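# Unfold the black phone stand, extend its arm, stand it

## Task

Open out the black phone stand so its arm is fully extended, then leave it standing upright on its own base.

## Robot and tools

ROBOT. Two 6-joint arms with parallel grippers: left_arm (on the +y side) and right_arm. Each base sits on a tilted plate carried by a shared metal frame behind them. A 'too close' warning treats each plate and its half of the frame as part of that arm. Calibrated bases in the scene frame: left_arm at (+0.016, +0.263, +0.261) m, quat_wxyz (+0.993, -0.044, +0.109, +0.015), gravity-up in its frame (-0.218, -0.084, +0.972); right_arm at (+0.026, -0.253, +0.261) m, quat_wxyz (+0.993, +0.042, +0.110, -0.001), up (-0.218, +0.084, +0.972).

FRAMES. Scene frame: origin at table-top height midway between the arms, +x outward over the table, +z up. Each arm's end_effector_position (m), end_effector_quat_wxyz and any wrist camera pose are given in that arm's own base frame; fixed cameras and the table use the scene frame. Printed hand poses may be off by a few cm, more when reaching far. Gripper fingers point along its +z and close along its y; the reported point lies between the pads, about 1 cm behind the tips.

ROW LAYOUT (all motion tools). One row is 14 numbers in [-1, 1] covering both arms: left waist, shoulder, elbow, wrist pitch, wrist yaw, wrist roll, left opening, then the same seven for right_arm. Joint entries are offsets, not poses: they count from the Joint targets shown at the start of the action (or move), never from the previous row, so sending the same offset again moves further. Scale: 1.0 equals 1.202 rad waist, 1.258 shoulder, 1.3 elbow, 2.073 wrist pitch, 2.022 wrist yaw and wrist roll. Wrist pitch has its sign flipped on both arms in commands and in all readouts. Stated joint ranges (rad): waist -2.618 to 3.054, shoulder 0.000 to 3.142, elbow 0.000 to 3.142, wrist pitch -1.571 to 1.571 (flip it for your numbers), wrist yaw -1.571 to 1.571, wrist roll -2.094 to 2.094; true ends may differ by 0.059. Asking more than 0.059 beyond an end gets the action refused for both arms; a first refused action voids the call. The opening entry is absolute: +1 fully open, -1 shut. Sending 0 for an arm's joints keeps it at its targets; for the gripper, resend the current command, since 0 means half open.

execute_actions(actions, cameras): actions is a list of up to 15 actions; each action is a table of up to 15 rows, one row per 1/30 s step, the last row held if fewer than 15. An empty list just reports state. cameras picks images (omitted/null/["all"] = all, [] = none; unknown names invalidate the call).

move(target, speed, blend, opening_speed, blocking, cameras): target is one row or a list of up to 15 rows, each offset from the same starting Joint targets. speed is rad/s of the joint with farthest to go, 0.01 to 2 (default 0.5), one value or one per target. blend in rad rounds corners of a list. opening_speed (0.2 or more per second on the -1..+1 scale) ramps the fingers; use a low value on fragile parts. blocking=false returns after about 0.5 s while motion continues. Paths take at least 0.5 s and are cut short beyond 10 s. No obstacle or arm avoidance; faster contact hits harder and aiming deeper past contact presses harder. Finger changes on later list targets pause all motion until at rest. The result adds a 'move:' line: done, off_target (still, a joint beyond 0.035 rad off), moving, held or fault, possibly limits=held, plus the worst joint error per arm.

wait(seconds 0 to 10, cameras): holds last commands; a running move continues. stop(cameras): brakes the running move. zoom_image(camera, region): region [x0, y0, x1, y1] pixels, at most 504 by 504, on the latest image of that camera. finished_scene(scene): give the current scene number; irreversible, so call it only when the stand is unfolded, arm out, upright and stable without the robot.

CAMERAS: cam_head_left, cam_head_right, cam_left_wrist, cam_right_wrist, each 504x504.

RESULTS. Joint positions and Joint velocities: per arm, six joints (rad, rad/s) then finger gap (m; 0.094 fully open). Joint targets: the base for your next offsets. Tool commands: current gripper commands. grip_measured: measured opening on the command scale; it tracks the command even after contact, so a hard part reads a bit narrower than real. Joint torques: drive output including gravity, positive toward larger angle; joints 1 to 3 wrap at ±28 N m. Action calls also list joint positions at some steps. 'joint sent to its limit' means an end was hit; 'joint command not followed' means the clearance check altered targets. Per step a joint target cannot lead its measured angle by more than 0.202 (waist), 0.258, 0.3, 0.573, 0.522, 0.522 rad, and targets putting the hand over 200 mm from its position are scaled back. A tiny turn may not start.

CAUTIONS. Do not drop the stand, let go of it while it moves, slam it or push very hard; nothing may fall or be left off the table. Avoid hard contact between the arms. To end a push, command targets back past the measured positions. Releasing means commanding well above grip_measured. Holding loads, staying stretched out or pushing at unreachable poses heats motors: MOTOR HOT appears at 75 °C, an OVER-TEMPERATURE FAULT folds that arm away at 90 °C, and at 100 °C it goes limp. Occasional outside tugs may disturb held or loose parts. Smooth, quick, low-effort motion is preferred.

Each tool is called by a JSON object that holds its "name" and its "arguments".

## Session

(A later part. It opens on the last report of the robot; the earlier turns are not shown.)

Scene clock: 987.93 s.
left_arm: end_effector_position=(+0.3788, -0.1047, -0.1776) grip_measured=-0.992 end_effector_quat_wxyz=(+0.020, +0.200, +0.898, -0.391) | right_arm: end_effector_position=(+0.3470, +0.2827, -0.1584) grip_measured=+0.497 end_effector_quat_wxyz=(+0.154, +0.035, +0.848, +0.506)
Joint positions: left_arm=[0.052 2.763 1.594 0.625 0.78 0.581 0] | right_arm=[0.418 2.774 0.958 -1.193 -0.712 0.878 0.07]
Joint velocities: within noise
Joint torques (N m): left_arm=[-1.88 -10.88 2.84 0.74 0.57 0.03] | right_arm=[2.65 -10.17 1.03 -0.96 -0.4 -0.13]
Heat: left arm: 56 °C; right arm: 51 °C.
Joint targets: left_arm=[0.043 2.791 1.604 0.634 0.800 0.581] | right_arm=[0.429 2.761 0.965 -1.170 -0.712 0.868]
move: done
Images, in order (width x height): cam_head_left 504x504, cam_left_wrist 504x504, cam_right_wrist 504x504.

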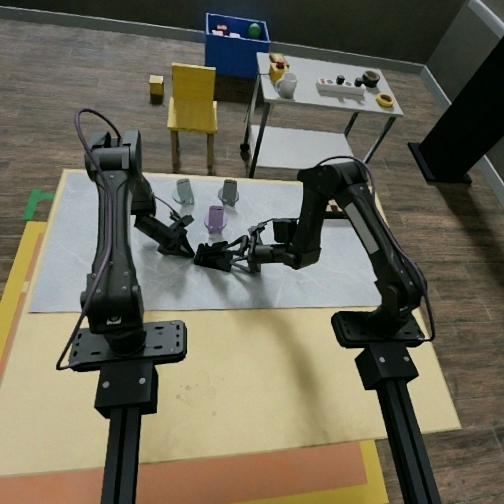

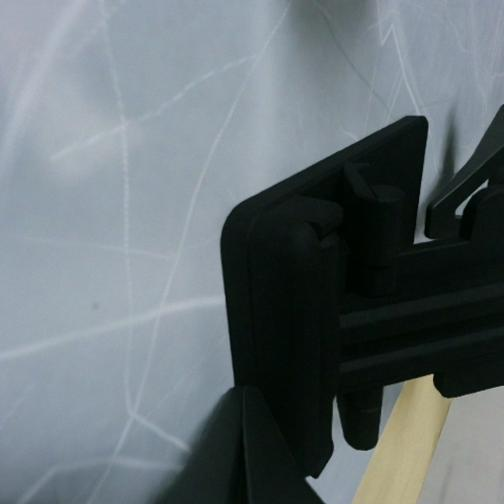

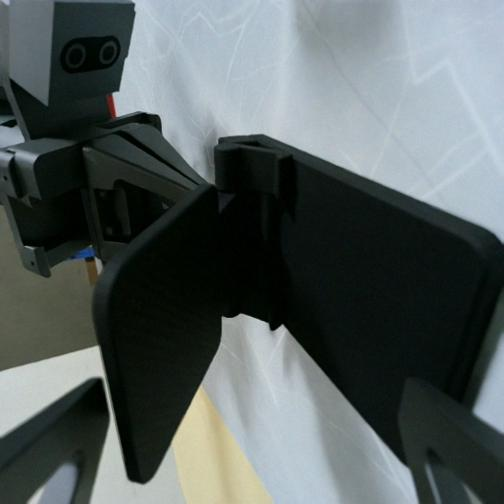

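{"name": "move", "arguments": {"target": [0,0,0,0,0,0,-1,0.0182,0.0089,0.0386,0.0189,0,0,0.5], "speed": 0.06, "cameras": ["cam_left_wrist","cam_right_wrist","cam_head_left"]}}

{"name": "zoom_image", "arguments": {"camera": "cam_head_left", "region": [180, 220, 280, 300]}}

Scene clock: 992.73 s.
left_arm: end_effector_position=(+0.3786, -0.1047, -0.1776) grip_measured=-0.992 end_effector_quat_wxyz=(+0.020, +0.199, +0.898, -0.391) | right_arm: end_effector_position=(+0.3531, +0.2960, -0.1564) grip_measured=+0.497 end_effector_quat_wxyz=(+0.153, +0.024, +0.847, +0.509)
Joint positions: left_arm=[0.052 2.763 1.594 0.626 0.78 0.581 0] | right_arm=[0.44 2.774 1.008 -1.155 -0.712 0.878 0.07]
Joint velocities: within noise
Joint torques (N m): left_arm=[-1.8 -10.89 2.77 0.76 0.57 0.03] | right_arm=[2.69 -9.61 1.62 -1.01 -0.4 -0.11]
Heat: left arm: 56 °C; right arm: 50 °C.
Joint targets: left_arm=[0.043 2.791 1.604 0.634 0.800 0.581] | right_arm=[0.451 2.772 1.015 -1.131 -0.712 0.868]
move: done
Images, in order (width x height): cam_head_left 504x504, cam_left_wrist 504x504, cam_right_wrist 504x504.

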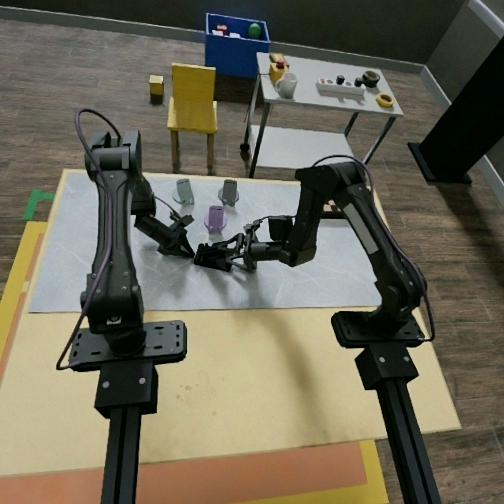

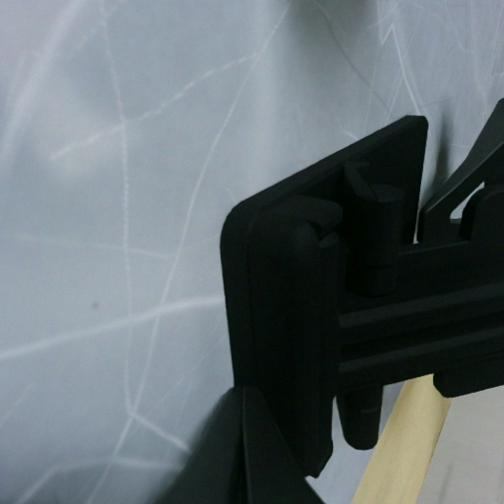

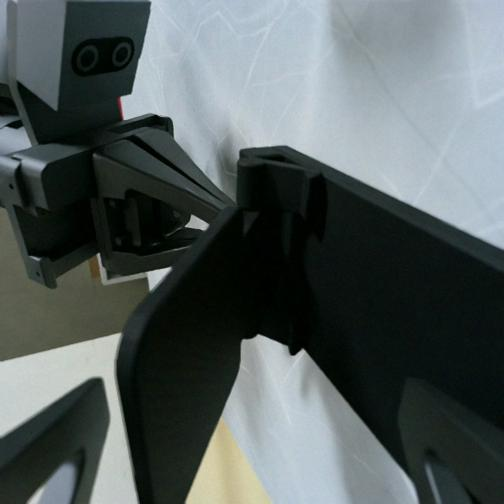

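Scaled by 5.040 from the camera's 504x504 image, which has a finer 720x720 frame.

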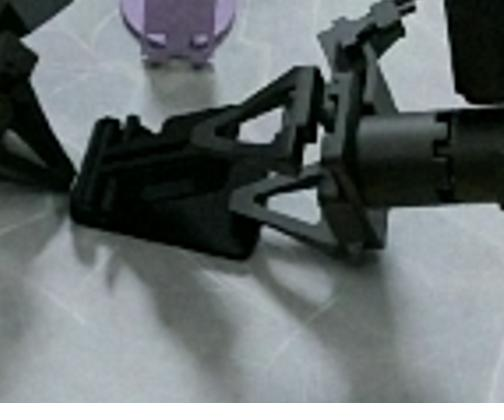

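{"name": "move", "arguments": {"target": [[0,0,0,0,0,0,-1,-0.04,-0.0195,-0.085,-0.0416,0,0,0.5],[0,0,0,0,0,0,-1,-0.04,-0.0195,-0.085,-0.0416,0,0,0.1]], "speed": 0.15, "cameras": ["cam_right_wrist","cam_head_left"]}}

{"name": "zoom_image", "arguments": {"camera": "cam_head_left", "region": [180, 220, 280, 300]}}

Scene clock: 1001.17 s.
left_arm: end_effector_position=(+0.3786, -0.1047, -0.1776) grip_measured=-0.992 end_effector_quat_wxyz=(+0.020, +0.199, +0.898, -0.391) | right_arm: end_effector_position=(+0.3398, +0.2765, -0.1539) grip_measured=+0.103 end_effector_quat_wxyz=(+0.155, +0.037, +0.847, +0.507)
Joint positions: left_arm=[0.052 2.763 1.594 0.626 0.78 0.581 0] | right_arm=[0.41 2.76 0.911 -1.229 -0.719 0.878 0.052]
Joint velocities: within noise
Joint torques (N m): left_arm=[-1.7 -10.74 2.82 0.72 0.59 0.01] | right_arm=[1.13 -10.06 -0.09 -1.13 -0.32 -0.15]
Heat: left arm: 56 °C; right arm: 50 °C.
Joint targets: left_arm=[0.043 2.791 1.604 0.634 0.800 0.581] | right_arm=[0.403 2.748 0.904 -1.218 -0.712 0.868]
move: done
Images, in order (width x height): cam_head_left 504x504, cam_right_wrist 504x504.

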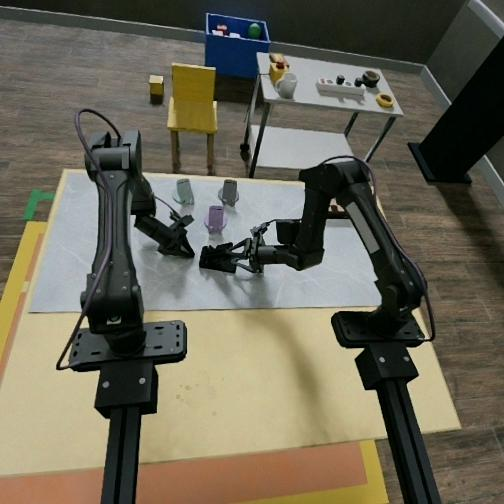

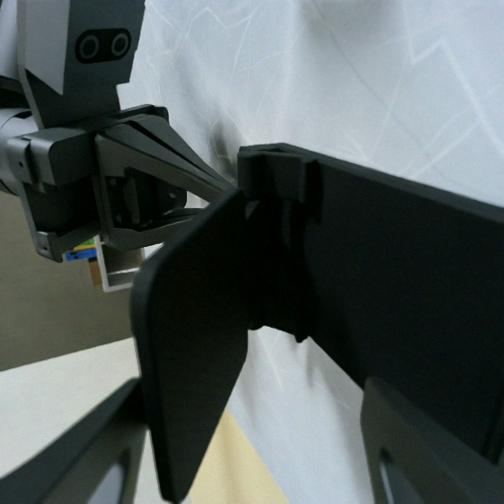

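Scaled by 5.040 from the camera's 504x504 image, which has a finer 720x720 frame.

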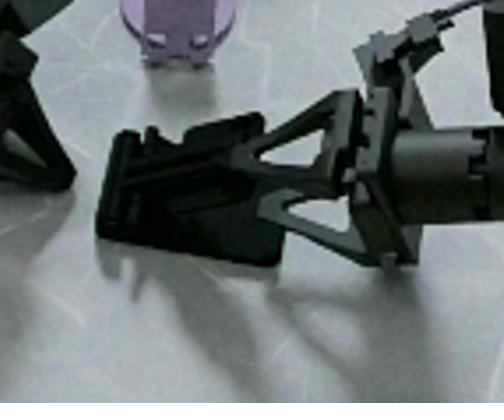

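{"name": "move", "arguments": {"target": [0,0,0,0,0,0,-1,-0.05,0.015,-0.065,-0.052,0,0,0.1], "speed": 0.15, "cameras": ["cam_right_wrist","cam_head_left"]}}

{"name": "zoom_image", "arguments": {"camera": "cam_head_left", "region": [180, 220, 280, 300]}}

Scene clock: 1006.53 s.
left_arm: end_effector_position=(+0.3786, -0.1047, -0.1776) grip_measured=-0.992 end_effector_quat_wxyz=(+0.020, +0.199, +0.898, -0.391) | right_arm: end_effector_position=(+0.3361, +0.2487, -0.1520) grip_measured=+0.103 end_effector_quat_wxyz=(+0.171, +0.062, +0.845, +0.502)
Joint positions: left_arm=[0.052 2.763 1.594 0.626 0.78 0.581 0] | right_arm=[0.351 2.76 0.827 -1.316 -0.717 0.878 0.052]
Joint velocities: within noise
Joint torques (N m): left_arm=[-2.03 -10.69 2.74 0.71 0.55 0.03] | right_arm=[0.95 -8.09 -0.73 -1.31 -0.34 -0.17]
Heat: left arm: 56 °C; right arm: 48 °C.
Joint targets: left_arm=[0.043 2.791 1.604 0.633 0.800 0.581] | right_arm=[0.343 2.767 0.820 -1.325 -0.712 0.868]
move: done
Images, in order (width x height): cam_head_left 504x504, cam_right_wrist 504x504.

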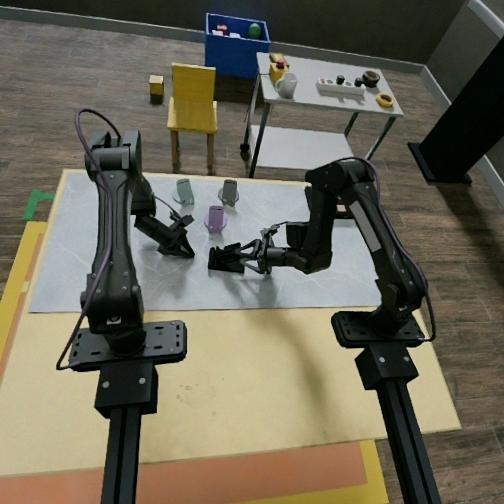

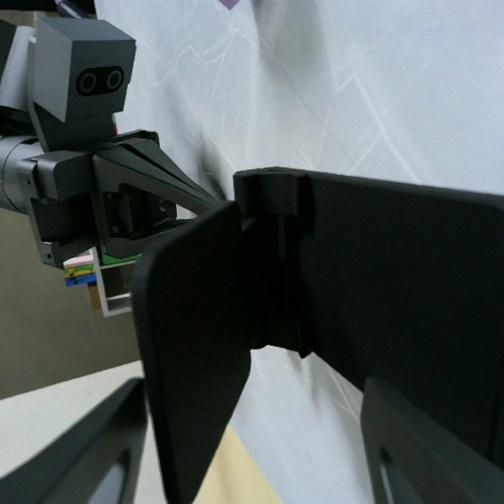

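Scaled by 5.040 from the camera's 504x504 image, which has a finer 720x720 frame.

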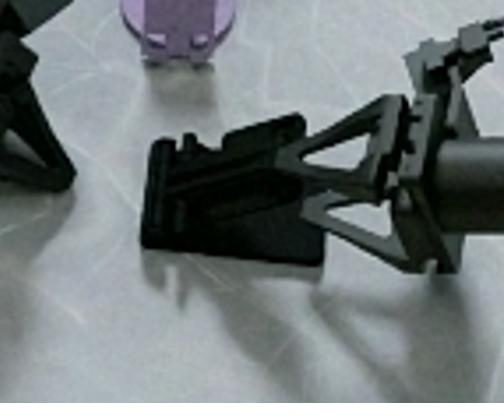

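{"name": "move", "arguments": {"target": [0,0,0,0,0,0,-1,0,0,0,0,0,0,0.5], "opening_speed": 0.5, "cameras": ["cam_right_wrist","cam_head_left"]}}

{"name": "zoom_image", "arguments": {"camera": "cam_right_wrist", "region": [50, 150, 400, 500]}}

Scene clock: 1019.60 s.
left_arm: end_effector_position=(+0.3785, -0.1047, -0.1776) grip_measured=-0.992 end_effector_quat_wxyz=(+0.020, +0.199, +0.898, -0.391) | right_arm: end_effector_position=(+0.3363, +0.2487, -0.1518) grip_measured=+0.497 end_effector_quat_wxyz=(+0.172, +0.062, +0.845, +0.502)
Joint positions: left_arm=[0.052 2.763 1.594 0.626 0.78 0.581 0] | right_arm=[0.351 2.76 0.827 -1.317 -0.716 0.878 0.07]
Joint velocities: within noise
Joint torques (N m): left_arm=[-1.81 -10.92 2.7 0.75 0.55 0.01] | right_arm=[1.03 -8.1 -0.7 -1.33 -0.37 -0.14]
Heat: left arm: 56 °C; right arm: 45 °C.
Joint targets: left_arm=[0.043 2.791 1.604 0.634 0.800 0.581] | right_arm=[0.343 2.767 0.820 -1.326 -0.712 0.868]
move: done
Images, in order (width x height): cam_head_left 504x504, cam_right_wrist 504x504.

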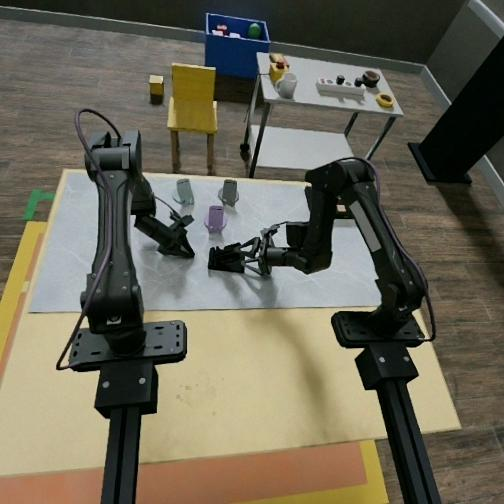

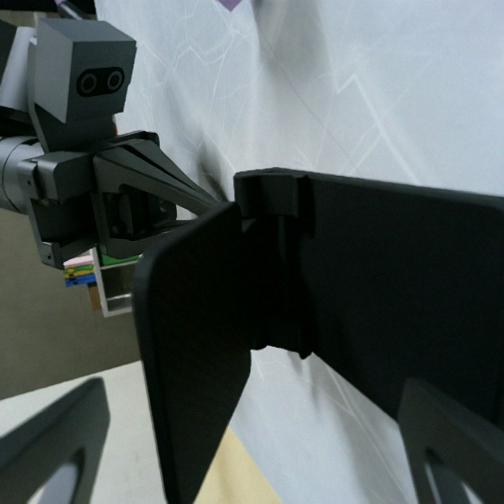

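Scaled by 1.440 from the camera's 504x504 image, which has a finer 720x720 frame.

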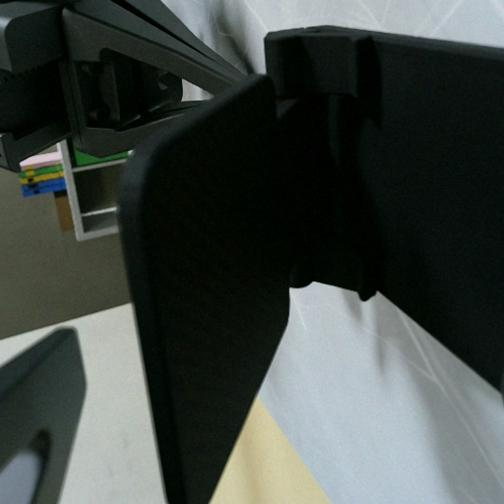

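{"name": "move", "arguments": {"target": [[0,0,0,0,0,0,-1,-0.1206,0.0,-0.0485,-0.0019,-0.0608,-0.0386,0.5],[0,0,0,0,0,0,-1,-0.1206,0.0382,-0.0485,-0.0019,-0.0608,-0.0386,-0.8]], "speed": 0.2, "cameras": ["cam_right_wrist","cam_head_left"]}}

{"name": "zoom_image", "arguments": {"camera": "cam_head_left", "region": [180, 220, 280, 300]}}

Scene clock: 1042.37 s.
left_arm: end_effector_position=(+0.3785, -0.1047, -0.1776) grip_measured=-0.992 end_effector_quat_wxyz=(+0.020, +0.199, +0.898, -0.391) | right_arm: end_effector_position=(+0.3279, +0.2012, -0.1602) grip_measured=-0.797 end_effector_quat_wxyz=(+0.166, +0.086, +0.844, +0.503)
Joint positions: left_arm=[0.052 2.763 1.594 0.626 0.78 0.581 0] | right_arm=[0.203 2.788 0.765 -1.325 -0.817 0.804 0.01]
Joint velocities: within noise
Joint torques (N m): left_arm=[-1.94 -10.77 2.73 0.74 0.59 0.04] | right_arm=[0.85 -6.12 -1.84 -1.13 -0.66 -0.21]
Heat: left arm: 55 °C; right arm: 43 °C.
Joint targets: left_arm=[0.043 2.791 1.604 0.634 0.800 0.581] | right_arm=[0.198 2.815 0.757 -1.330 -0.835 0.790]
move: done
Images, in order (width x height): cam_head_left 504x504, cam_right_wrist 504x504.

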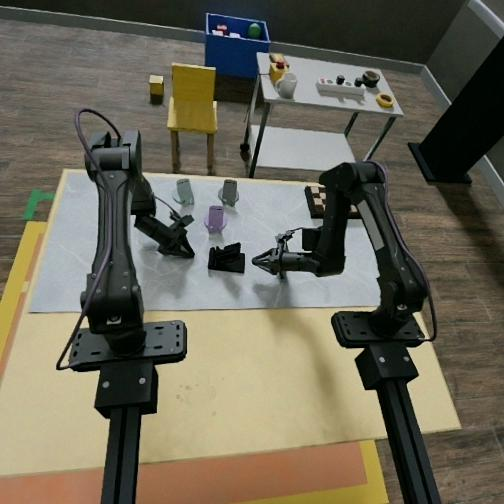

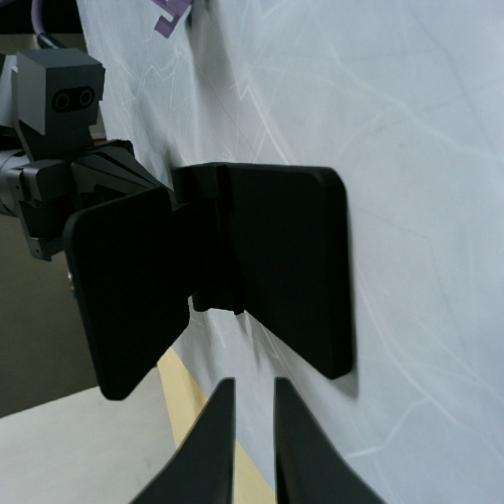

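Scaled by 5.040 from the camera's 504x504 image, which has a finer 720x720 frame.

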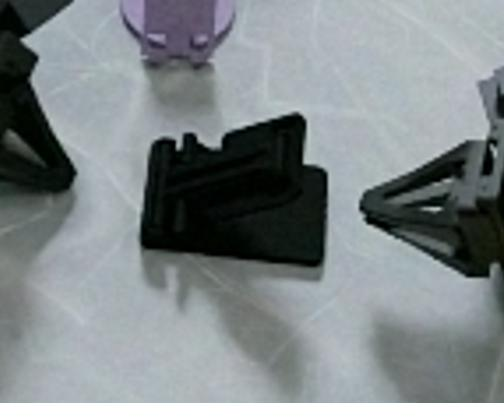

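{"name": "move", "arguments": {"target": [0,0,0,0,0,0,-1,0.0449,-0.0715,0.1446,0.1688,-0.0742,-0.1014,-0.8], "speed": 0.2, "cameras": ["cam_right_wrist","cam_head_left"]}}

{"name": "zoom_image", "arguments": {"camera": "cam_head_left", "region": [180, 220, 280, 300]}}

Scene clock: 1072.03 s.
left_arm: end_effector_position=(+0.3785, -0.1047, -0.1776) grip_measured=-0.992 end_effector_quat_wxyz=(+0.020, +0.199, +0.898, -0.391) | right_arm: end_effector_position=(+0.3375, +0.2353, -0.1559) grip_measured=-0.797 end_effector_quat_wxyz=(+0.126, -0.024, +0.839, +0.528)
Joint positions: left_arm=[0.052 2.763 1.594 0.626 0.78 0.581 0] | right_arm=[0.242 2.747 0.941 -1.001 -0.965 0.6 0.01]
Joint velocities: within noise
Joint torques (N m): left_arm=[-1.74 -10.95 2.69 0.72 0.58 0.05] | right_arm=[2.29 -10.63 0.57 -0.75 -0.73 -0.19]
Heat: left arm: 55 °C; right arm: 41 °C.
Joint targets: left_arm=[0.043 2.791 1.604 0.634 0.800 0.581] | right_arm=[0.252 2.725 0.945 -0.979 -0.985 0.585]
move: done
Images, in order (width x height): cam_head_left 504x504, cam_right_wrist 504x504.

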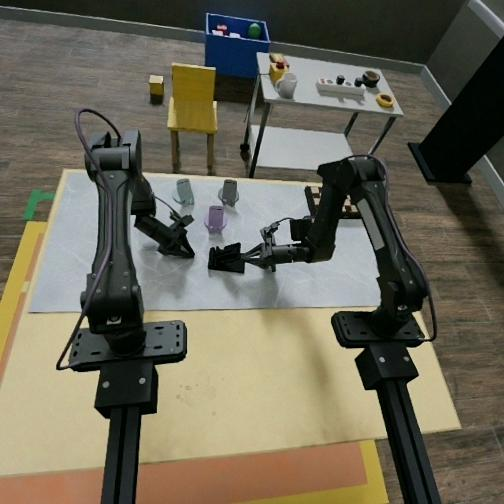

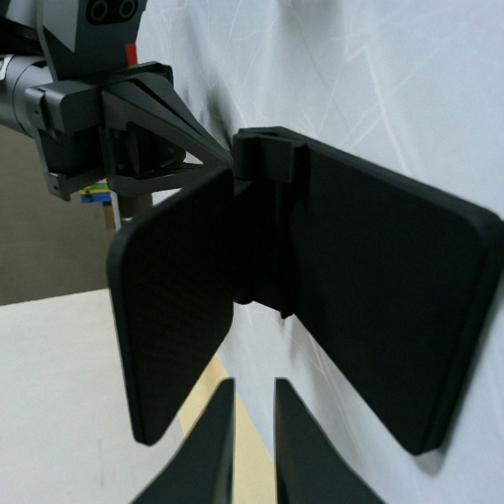

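Scaled by 5.040 from the camera's 504x504 image, which has a finer 720x720 frame.

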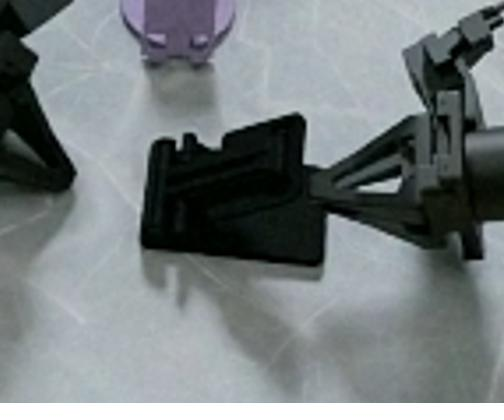

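{"name": "move", "arguments": {"target": [0,0,0,0,0,0,-1,0.104,0.1129,0.1,-0.0487,0.0544,0.0762,-0.8], "speed": 0.1, "cameras": ["cam_right_wrist","cam_head_left"]}}

{"name": "zoom_image", "arguments": {"camera": "cam_head_left", "region": [180, 220, 280, 300]}}

Scene clock: 1080.43 s.
left_arm: end_effector_position=(+0.3785, -0.1048, -0.1775) grip_measured=-0.992 end_effector_quat_wxyz=(+0.020, +0.199, +0.898, -0.391) | right_arm: end_effector_position=(+0.3456, +0.2805, -0.1728) grip_measured=-0.797 end_effector_quat_wxyz=(+0.123, -0.023, +0.840, +0.527)
Joint positions: left_arm=[0.052 2.763 1.594 0.626 0.781 0.581 0] | right_arm=[0.367 2.835 1.066 -1.067 -0.875 0.74 0.01]
Joint velocities: within noise
Joint torques (N m): left_arm=[-1.85 -10.82 2.82 0.76 0.54 0.02] | right_arm=[2.58 -7.12 1.55 -1.23 -0.48 -0.08]
Heat: left arm: 55 °C; right arm: 44 °C.
Joint targets: left_arm=[0.043 2.791 1.604 0.634 0.800 0.581] | right_arm=[0.377 2.867 1.075 -1.081 -0.875 0.739]
move: done
Images, in order (width x height): cam_head_left 504x504, cam_right_wrist 504x504.

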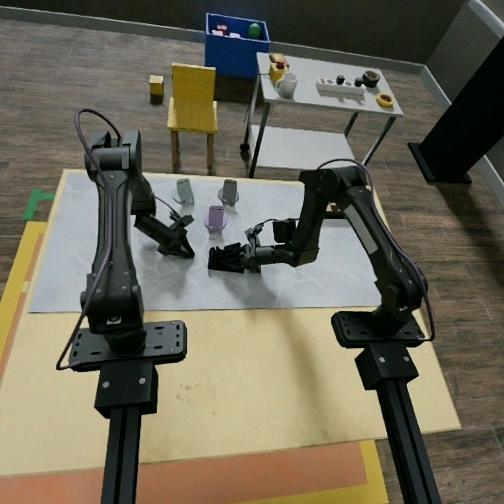

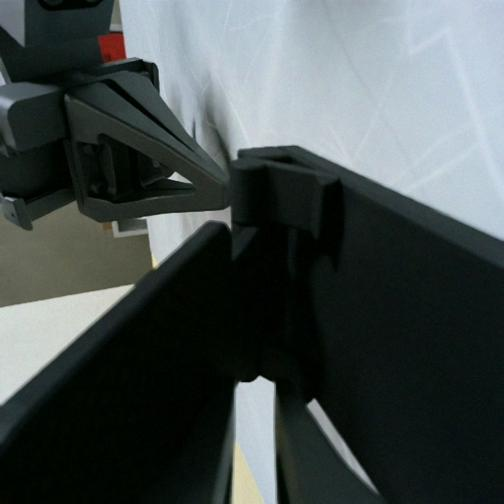

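Scaled by 5.040 from the camera's 504x504 image, which has a finer 720x720 frame.

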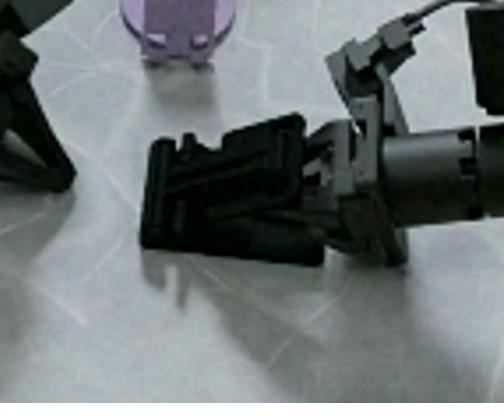

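{"name": "move", "arguments": {"target": [-0.0864,0.0125,0.0002,-0.0075,0,0,-1,0,0,0,0,0,0,-0.8], "speed": 0.15, "cameras": ["cam_left_wrist","cam_head_left"]}}

{"name": "zoom_image", "arguments": {"camera": "cam_head_left", "region": [180, 220, 280, 300]}}

Scene clock: 1093.03 s.
left_arm: end_effector_position=(+0.3605, -0.1440, -0.1831) grip_measured=-0.992 end_effector_quat_wxyz=(-0.008, +0.243, +0.886, -0.394) | right_arm: end_effector_position=(+0.3457, +0.2804, -0.1728) grip_measured=-0.797 end_effector_quat_wxyz=(+0.123, -0.023, +0.840, +0.527)
Joint positions: left_arm=[-0.054 2.779 1.594 0.626 0.781 0.581 0] | right_arm=[0.367 2.835 1.066 -1.068 -0.875 0.74 0.01]
Joint velocities: within noise
Joint torques (N m): left_arm=[-1.98 -10.96 2.74 0.53 0.56 0.01] | right_arm=[2.62 -7.23 1.44 -1.25 -0.47 -0.05]
Heat: left arm: 55 °C; right arm: 43 °C.
Joint targets: left_arm=[-0.061 2.807 1.604 0.618 0.800 0.581] | right_arm=[0.377 2.867 1.075 -1.080 -0.875 0.739]
move: done
Images, in order (width x height): cam_head_left 504x504, cam_left_wrist 504x504.

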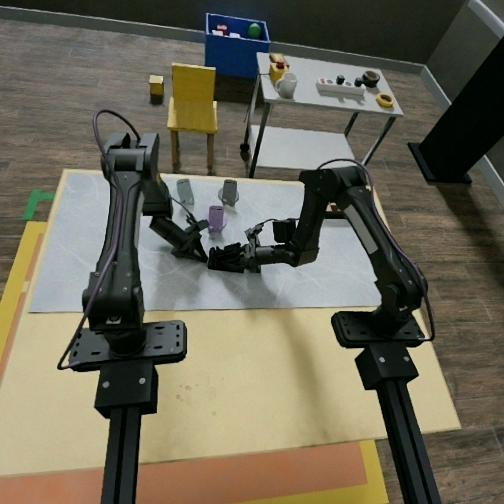

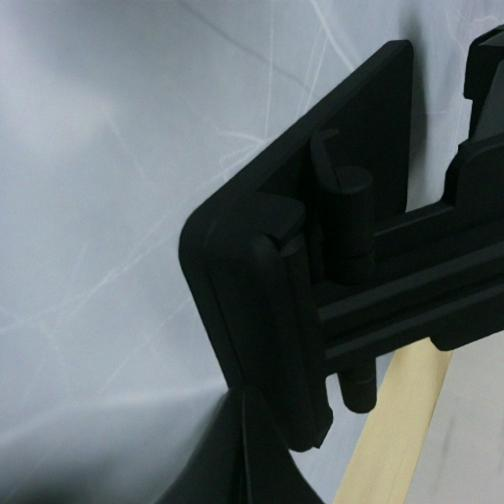

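Scaled by 5.040 from the camera's 504x504 image, which has a finer 720x720 frame.

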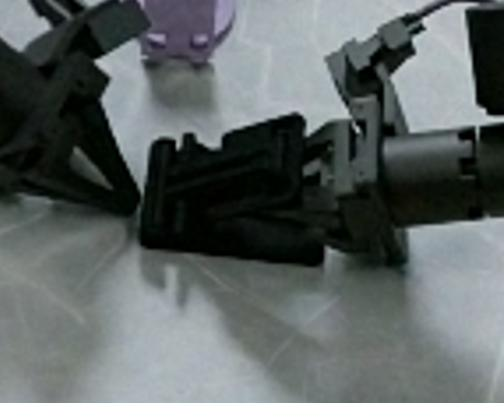

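{"name": "move", "arguments": {"target": [0,0,0,0,0,0,-1,0,0,0,0,0,0,-0.3], "opening_speed": 0.25, "cameras": ["cam_left_wrist","cam_right_wrist","cam_head_left"]}}

{"name": "zoom_image", "arguments": {"camera": "cam_head_left", "region": [180, 220, 280, 300]}}

Scene clock: 1100.80 s.
left_arm: end_effector_position=(+0.3605, -0.1436, -0.1835) grip_measured=-0.992 end_effector_quat_wxyz=(-0.009, +0.244, +0.887, -0.392) | right_arm: end_effector_position=(+0.3474, +0.2801, -0.1729) grip_measured=-0.308 end_effector_quat_wxyz=(+0.126, -0.021, +0.841, +0.526)
Joint positions: left_arm=[-0.054 2.779 1.594 0.626 0.778 0.581 0] | right_arm=[0.367 2.835 1.066 -1.072 -0.866 0.742 0.033]
Joint velocities: within noise
Joint torques (N m): left_arm=[-1.85 -10.7 2.76 0.56 0.57 0.01] | right_arm=[2.54 -7.2 1.44 -1.17 -0.58 -0.04]
Heat: left arm: 54 °C; right arm: 42 °C.
Joint targets: left_arm=[-0.061 2.807 1.604 0.618 0.800 0.582] | right_arm=[0.377 2.867 1.075 -1.081 -0.875 0.740]
move: done
Images, in order (width x height): cam_head_left 504x504, cam_left_wrist 504x504, cam_right_wrist 504x504.

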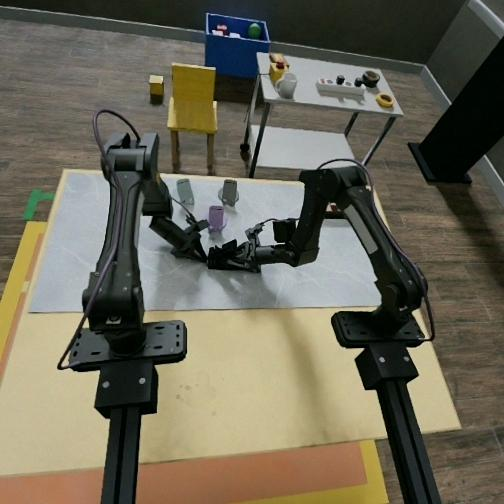

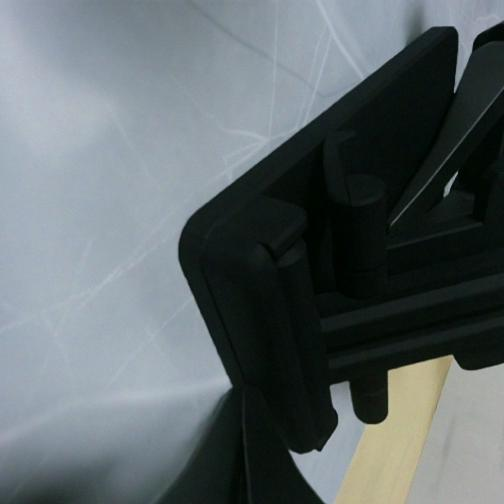

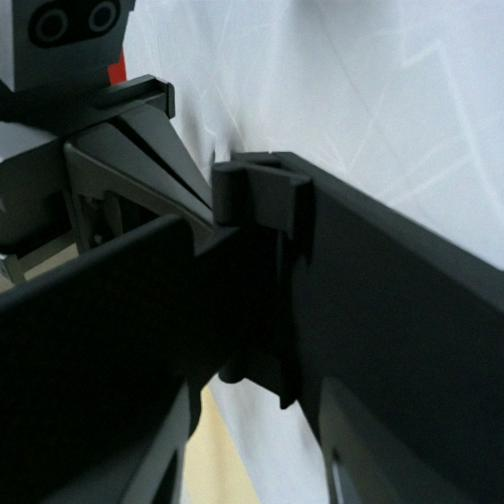

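Scaled by 5.040 from the camera's 504x504 image, which has a finer 720x720 frame.

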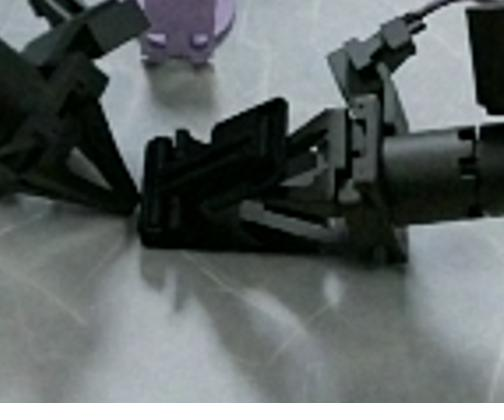

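{"name": "move", "arguments": {"target": [0,0,0,0,0,0,-1,0.002,-0.0182,-0.0151,0.0016,0,0,0.0], "opening_speed": 0.25, "speed": 0.05, "cameras": ["cam_left_wrist","cam_right_wrist","cam_head_left"]}}

{"name": "zoom_image", "arguments": {"camera": "cam_head_left", "region": [180, 220, 280, 300]}}

Scene clock: 1108.03 s.
left_arm: end_effector_position=(+0.3601, -0.1416, -0.1854) grip_measured=-0.992 end_effector_quat_wxyz=(-0.011, +0.245, +0.889, -0.385) | right_arm: end_effector_position=(+0.3455, +0.2818, -0.1680) grip_measured=-0.007 end_effector_quat_wxyz=(+0.128, -0.028, +0.835, +0.535)
Joint positions: left_arm=[-0.054 2.779 1.594 0.626 0.762 0.581 0] | right_arm=[0.367 2.835 1.059 -1.102 -0.886 0.749 0.047]
Joint velocities: within noise
Joint torques (N m): left_arm=[-1.89 -10.74 2.82 0.56 0.81 0.01] | right_arm=[2.81 -8.81 0.39 -0.86 -0.34 -0.12]
Heat: left arm: 54 °C; right arm: 42 °C.
Joint targets: left_arm=[-0.061 2.807 1.604 0.618 0.800 0.581] | right_arm=[0.379 2.844 1.055 -1.077 -0.875 0.739]
move: off_target (left_arm); left_arm: the wrist yaw is farthest, 0.038 rad from its target
Images, in order (width x height): cam_head_left 504x504, cam_left_wrist 504x504, cam_right_wrist 504x504.

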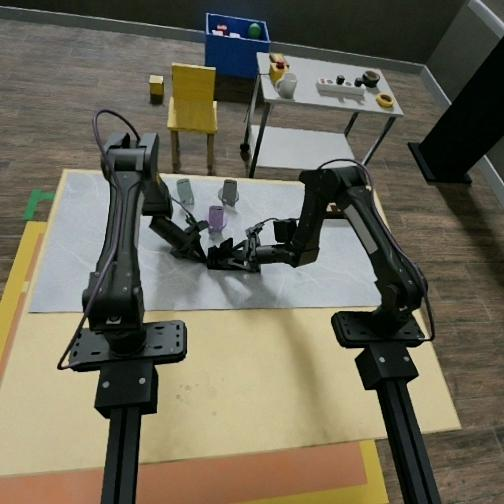

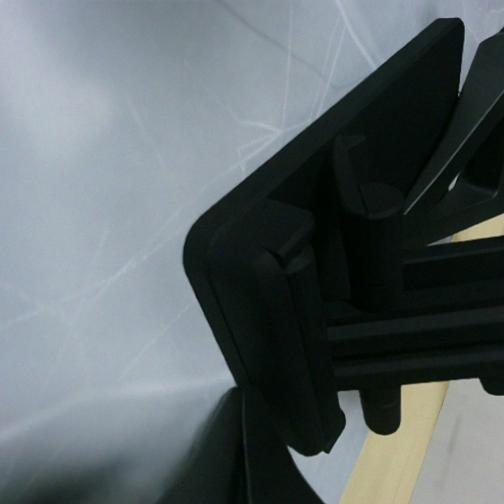

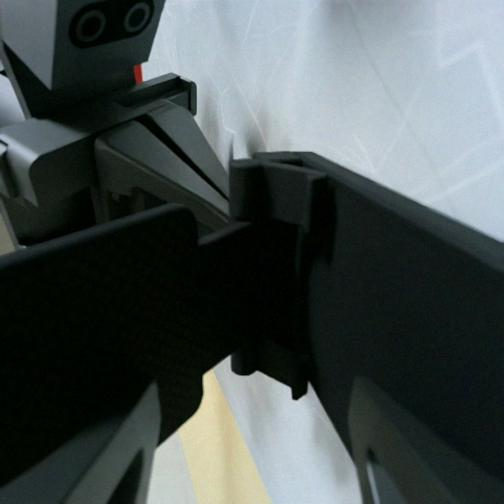

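Scaled by 5.040 from the camera's 504x504 image, which has a finer 720x720 frame.

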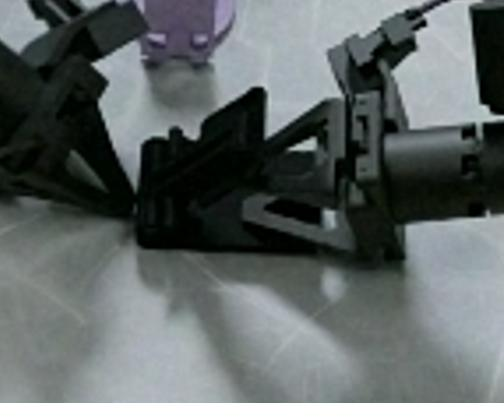

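{"name": "move", "arguments": {"target": [0,0,0,0,0,0,-1,0.002,-0.022,-0.0151,0.0016,0,0,0.25], "opening_speed": 0.25, "speed": 0.05, "cameras": ["cam_left_wrist","cam_right_wrist","cam_head_left"]}}

{"name": "zoom_image", "arguments": {"camera": "cam_head_left", "region": [180, 220, 280, 300]}}

Scene clock: 1113.03 s.
left_arm: end_effector_position=(+0.3601, -0.1414, -0.1855) grip_measured=-0.992 end_effector_quat_wxyz=(-0.011, +0.245, +0.890, -0.385) | right_arm: end_effector_position=(+0.3422, +0.2819, -0.1630) grip_measured=+0.243 end_effector_quat_wxyz=(+0.126, -0.031, +0.832, +0.539)
Joint positions: left_arm=[-0.054 2.779 1.594 0.626 0.761 0.581 0] | right_arm=[0.367 2.822 1.042 -1.111 -0.898 0.75 0.058]
Joint velocities: within noise
Joint torques (N m): left_arm=[-2.11 -10.7 2.62 0.56 0.81 0.03] | right_arm=[2.96 -9.81 0.24 -0.75 -0.22 -0.11]
Heat: left arm: 53 °C; right arm: 43 °C.
Joint targets: left_arm=[-0.061 2.807 1.604 0.618 0.800 0.581] | right_arm=[0.382 2.816 1.036 -1.074 -0.875 0.739]
move: off_target (left_arm, right_arm); left_arm: the wrist yaw is farthest, 0.039 rad from its target; right_arm: the wrist pitch is farthest, 0.037 rad from its target
Images, in order (width x height): cam_head_left 504x504, cam_left_wrist 504x504, cam_right_wrist 504x504.

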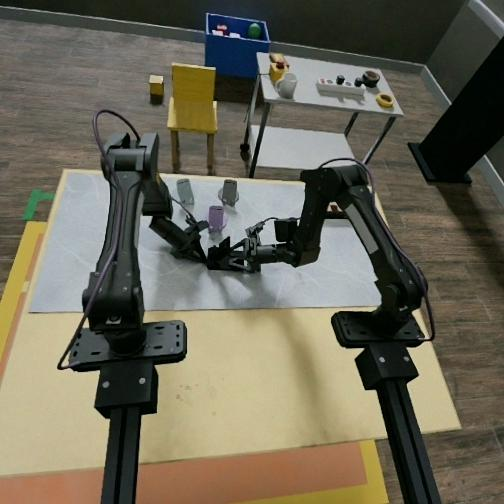

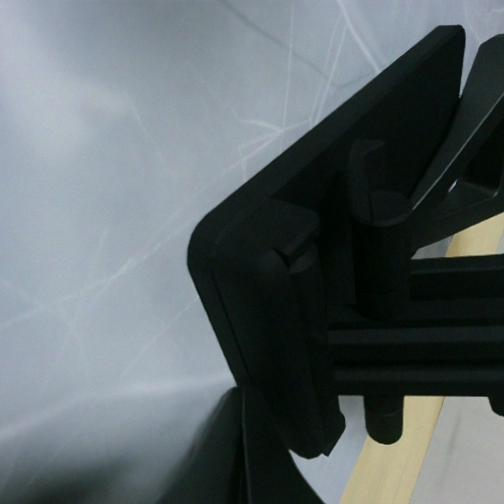

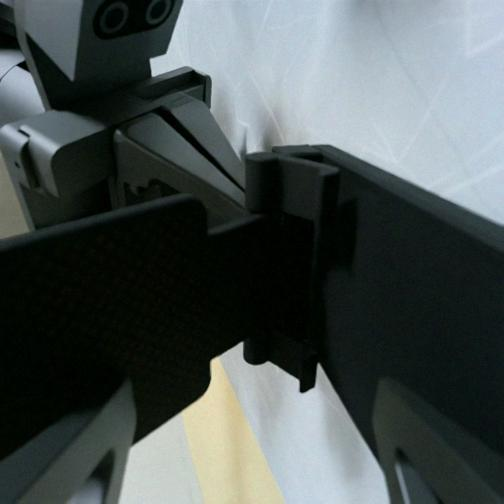

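Scaled by 5.040 from the camera's 504x504 image, which has a finer 720x720 frame.

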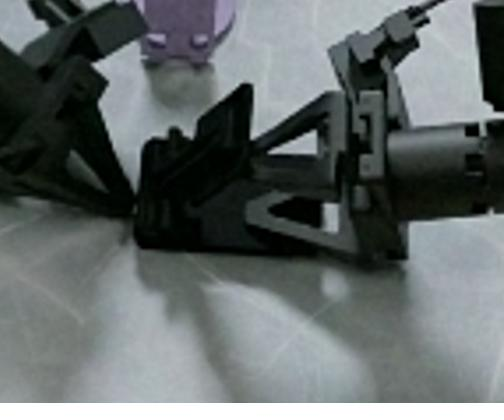

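{"name": "move", "arguments": {"target": [0,0,0,0,0,0,-1,0.002,-0.018,-0.01,0.0016,0,0,0.5], "opening_speed": 0.25, "speed": 0.05, "cameras": ["cam_left_wrist","cam_right_wrist","cam_head_left"]}}

{"name": "zoom_image", "arguments": {"camera": "cam_head_left", "region": [180, 220, 280, 300]}}

Scene clock: 1121.20 s.
left_arm: end_effector_position=(+0.3603, -0.1402, -0.1860) grip_measured=-0.992 end_effector_quat_wxyz=(-0.011, +0.245, +0.891, -0.383) | right_arm: end_effector_position=(+0.3416, +0.2821, -0.1565) grip_measured=+0.493 end_effector_quat_wxyz=(+0.126, -0.033, +0.831, +0.541)
Joint positions: left_arm=[-0.052 2.779 1.594 0.626 0.757 0.581 0] | right_arm=[0.367 2.8 1.025 -1.111 -0.902 0.752 0.07]
Joint velocities: within noise
Joint torques (N m): left_arm=[-2.04 -10.93 2.61 0.59 0.85 0.02] | right_arm=[3.15 -9.88 0.62 -0.73 -0.14 -0.19]
Heat: left arm: 53 °C; right arm: 43 °C.
Joint targets: left_arm=[-0.060 2.807 1.604 0.618 0.800 0.581] | right_arm=[0.384 2.793 1.023 -1.071 -0.875 0.740]
move: off_target (left_arm, right_arm); left_arm: the wrist yaw is farthest, 0.043 rad from its target; right_arm: the wrist pitch is farthest, 0.040 rad from its target
Images, in order (width x height): cam_head_left 504x504, cam_left_wrist 504x504, cam_right_wrist 504x504.

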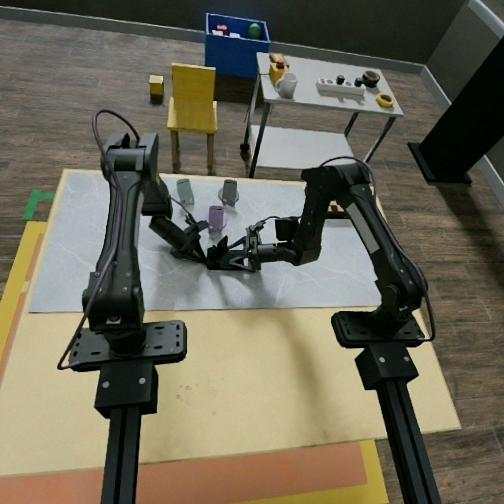

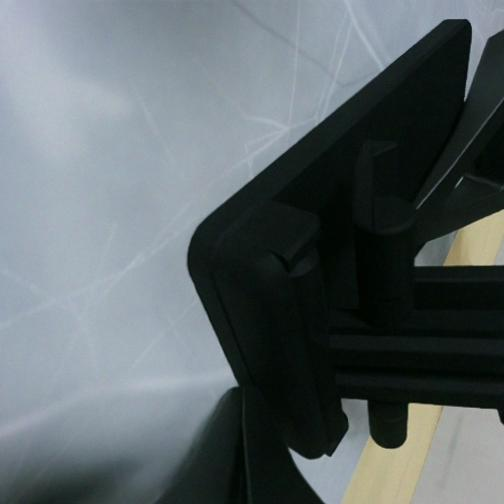

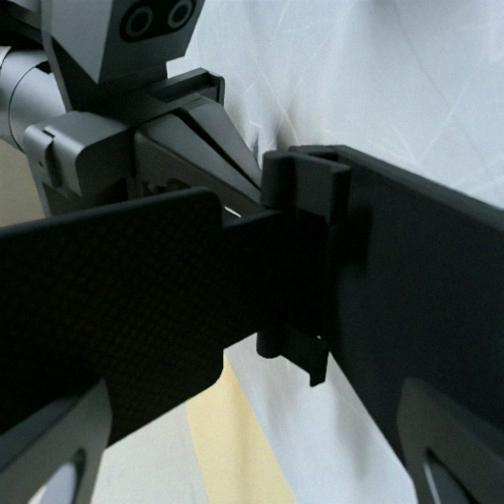

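Scaled by 5.040 from the camera's 504x504 image, which has a finer 720x720 frame.

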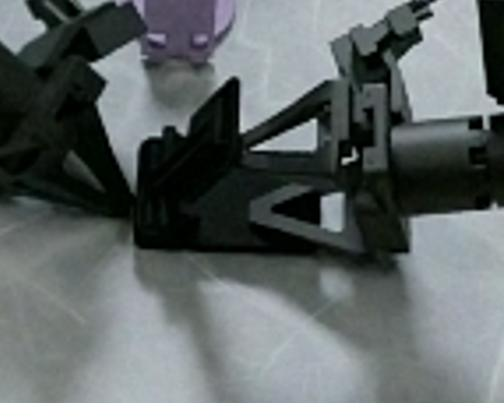

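{"name": "move", "arguments": {"target": [0,0,0,0,0,0,-1,0.001,-0.015,-0.008,0.0016,0,0,0.72], "opening_speed": 0.25, "speed": 0.05, "cameras": ["cam_left_wrist","cam_right_wrist","cam_head_left"]}}

{"name": "zoom_image", "arguments": {"camera": "cam_head_left", "region": [180, 220, 280, 300]}}

Scene clock: 1128.70 s.
left_arm: end_effector_position=(+0.3602, -0.1400, -0.1862) grip_measured=-0.992 end_effector_quat_wxyz=(-0.012, +0.245, +0.891, -0.382) | right_arm: end_effector_position=(+0.3413, +0.2825, -0.1512) grip_measured=+0.713 end_effector_quat_wxyz=(+0.126, -0.034, +0.829, +0.543)
Joint positions: left_arm=[-0.052 2.779 1.594 0.626 0.755 0.581 0] | right_arm=[0.367 2.783 1.013 -1.11 -0.906 0.754 0.08]
Joint velocities: within noise
Joint torques (N m): left_arm=[-2.29 -10.77 2.76 0.56 0.89 -0.01] | right_arm=[3.38 -9.88 0.84 -0.71 -0.12 -0.16]
Heat: left arm: 53 °C; right arm: 43 °C.
Joint targets: left_arm=[-0.060 2.807 1.604 0.618 0.800 0.581] | right_arm=[0.385 2.775 1.012 -1.067 -0.875 0.739]
move: off_target (left_arm, right_arm); left_arm: the wrist yaw is farthest, 0.045 rad from its target; right_arm: the wrist pitch is farthest, 0.043 rad from its target
Images, in order (width x height): cam_head_left 504x504, cam_left_wrist 504x504, cam_right_wrist 504x504.

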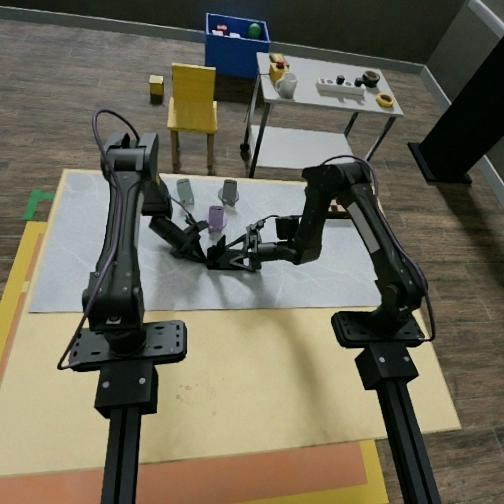

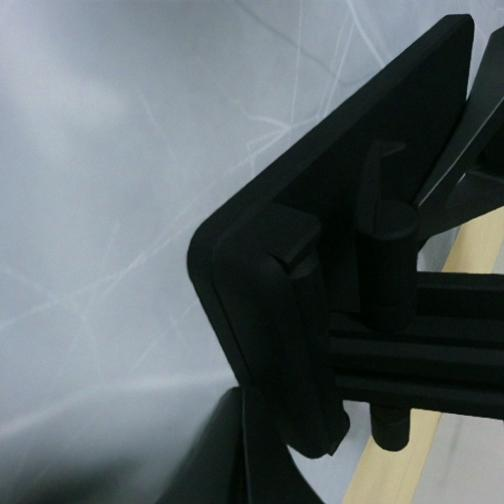

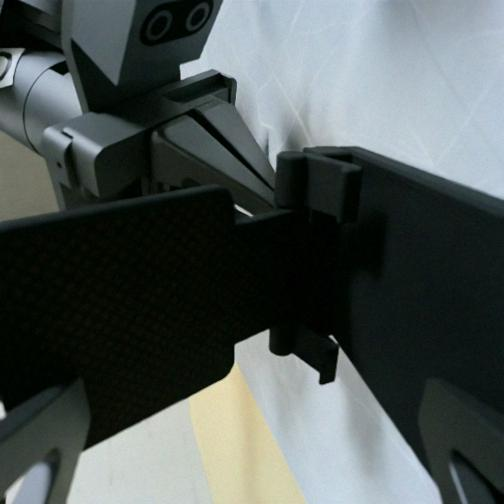

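Scaled by 5.040 from the camera's 504x504 image, which has a finer 720x720 frame.

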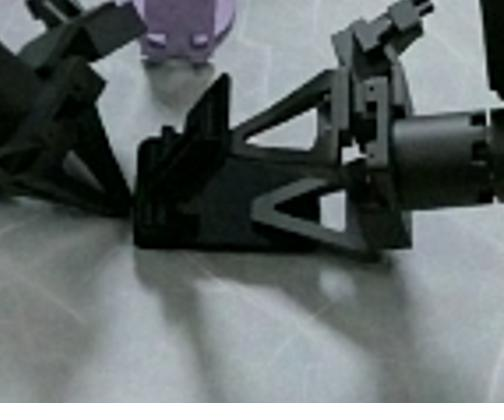

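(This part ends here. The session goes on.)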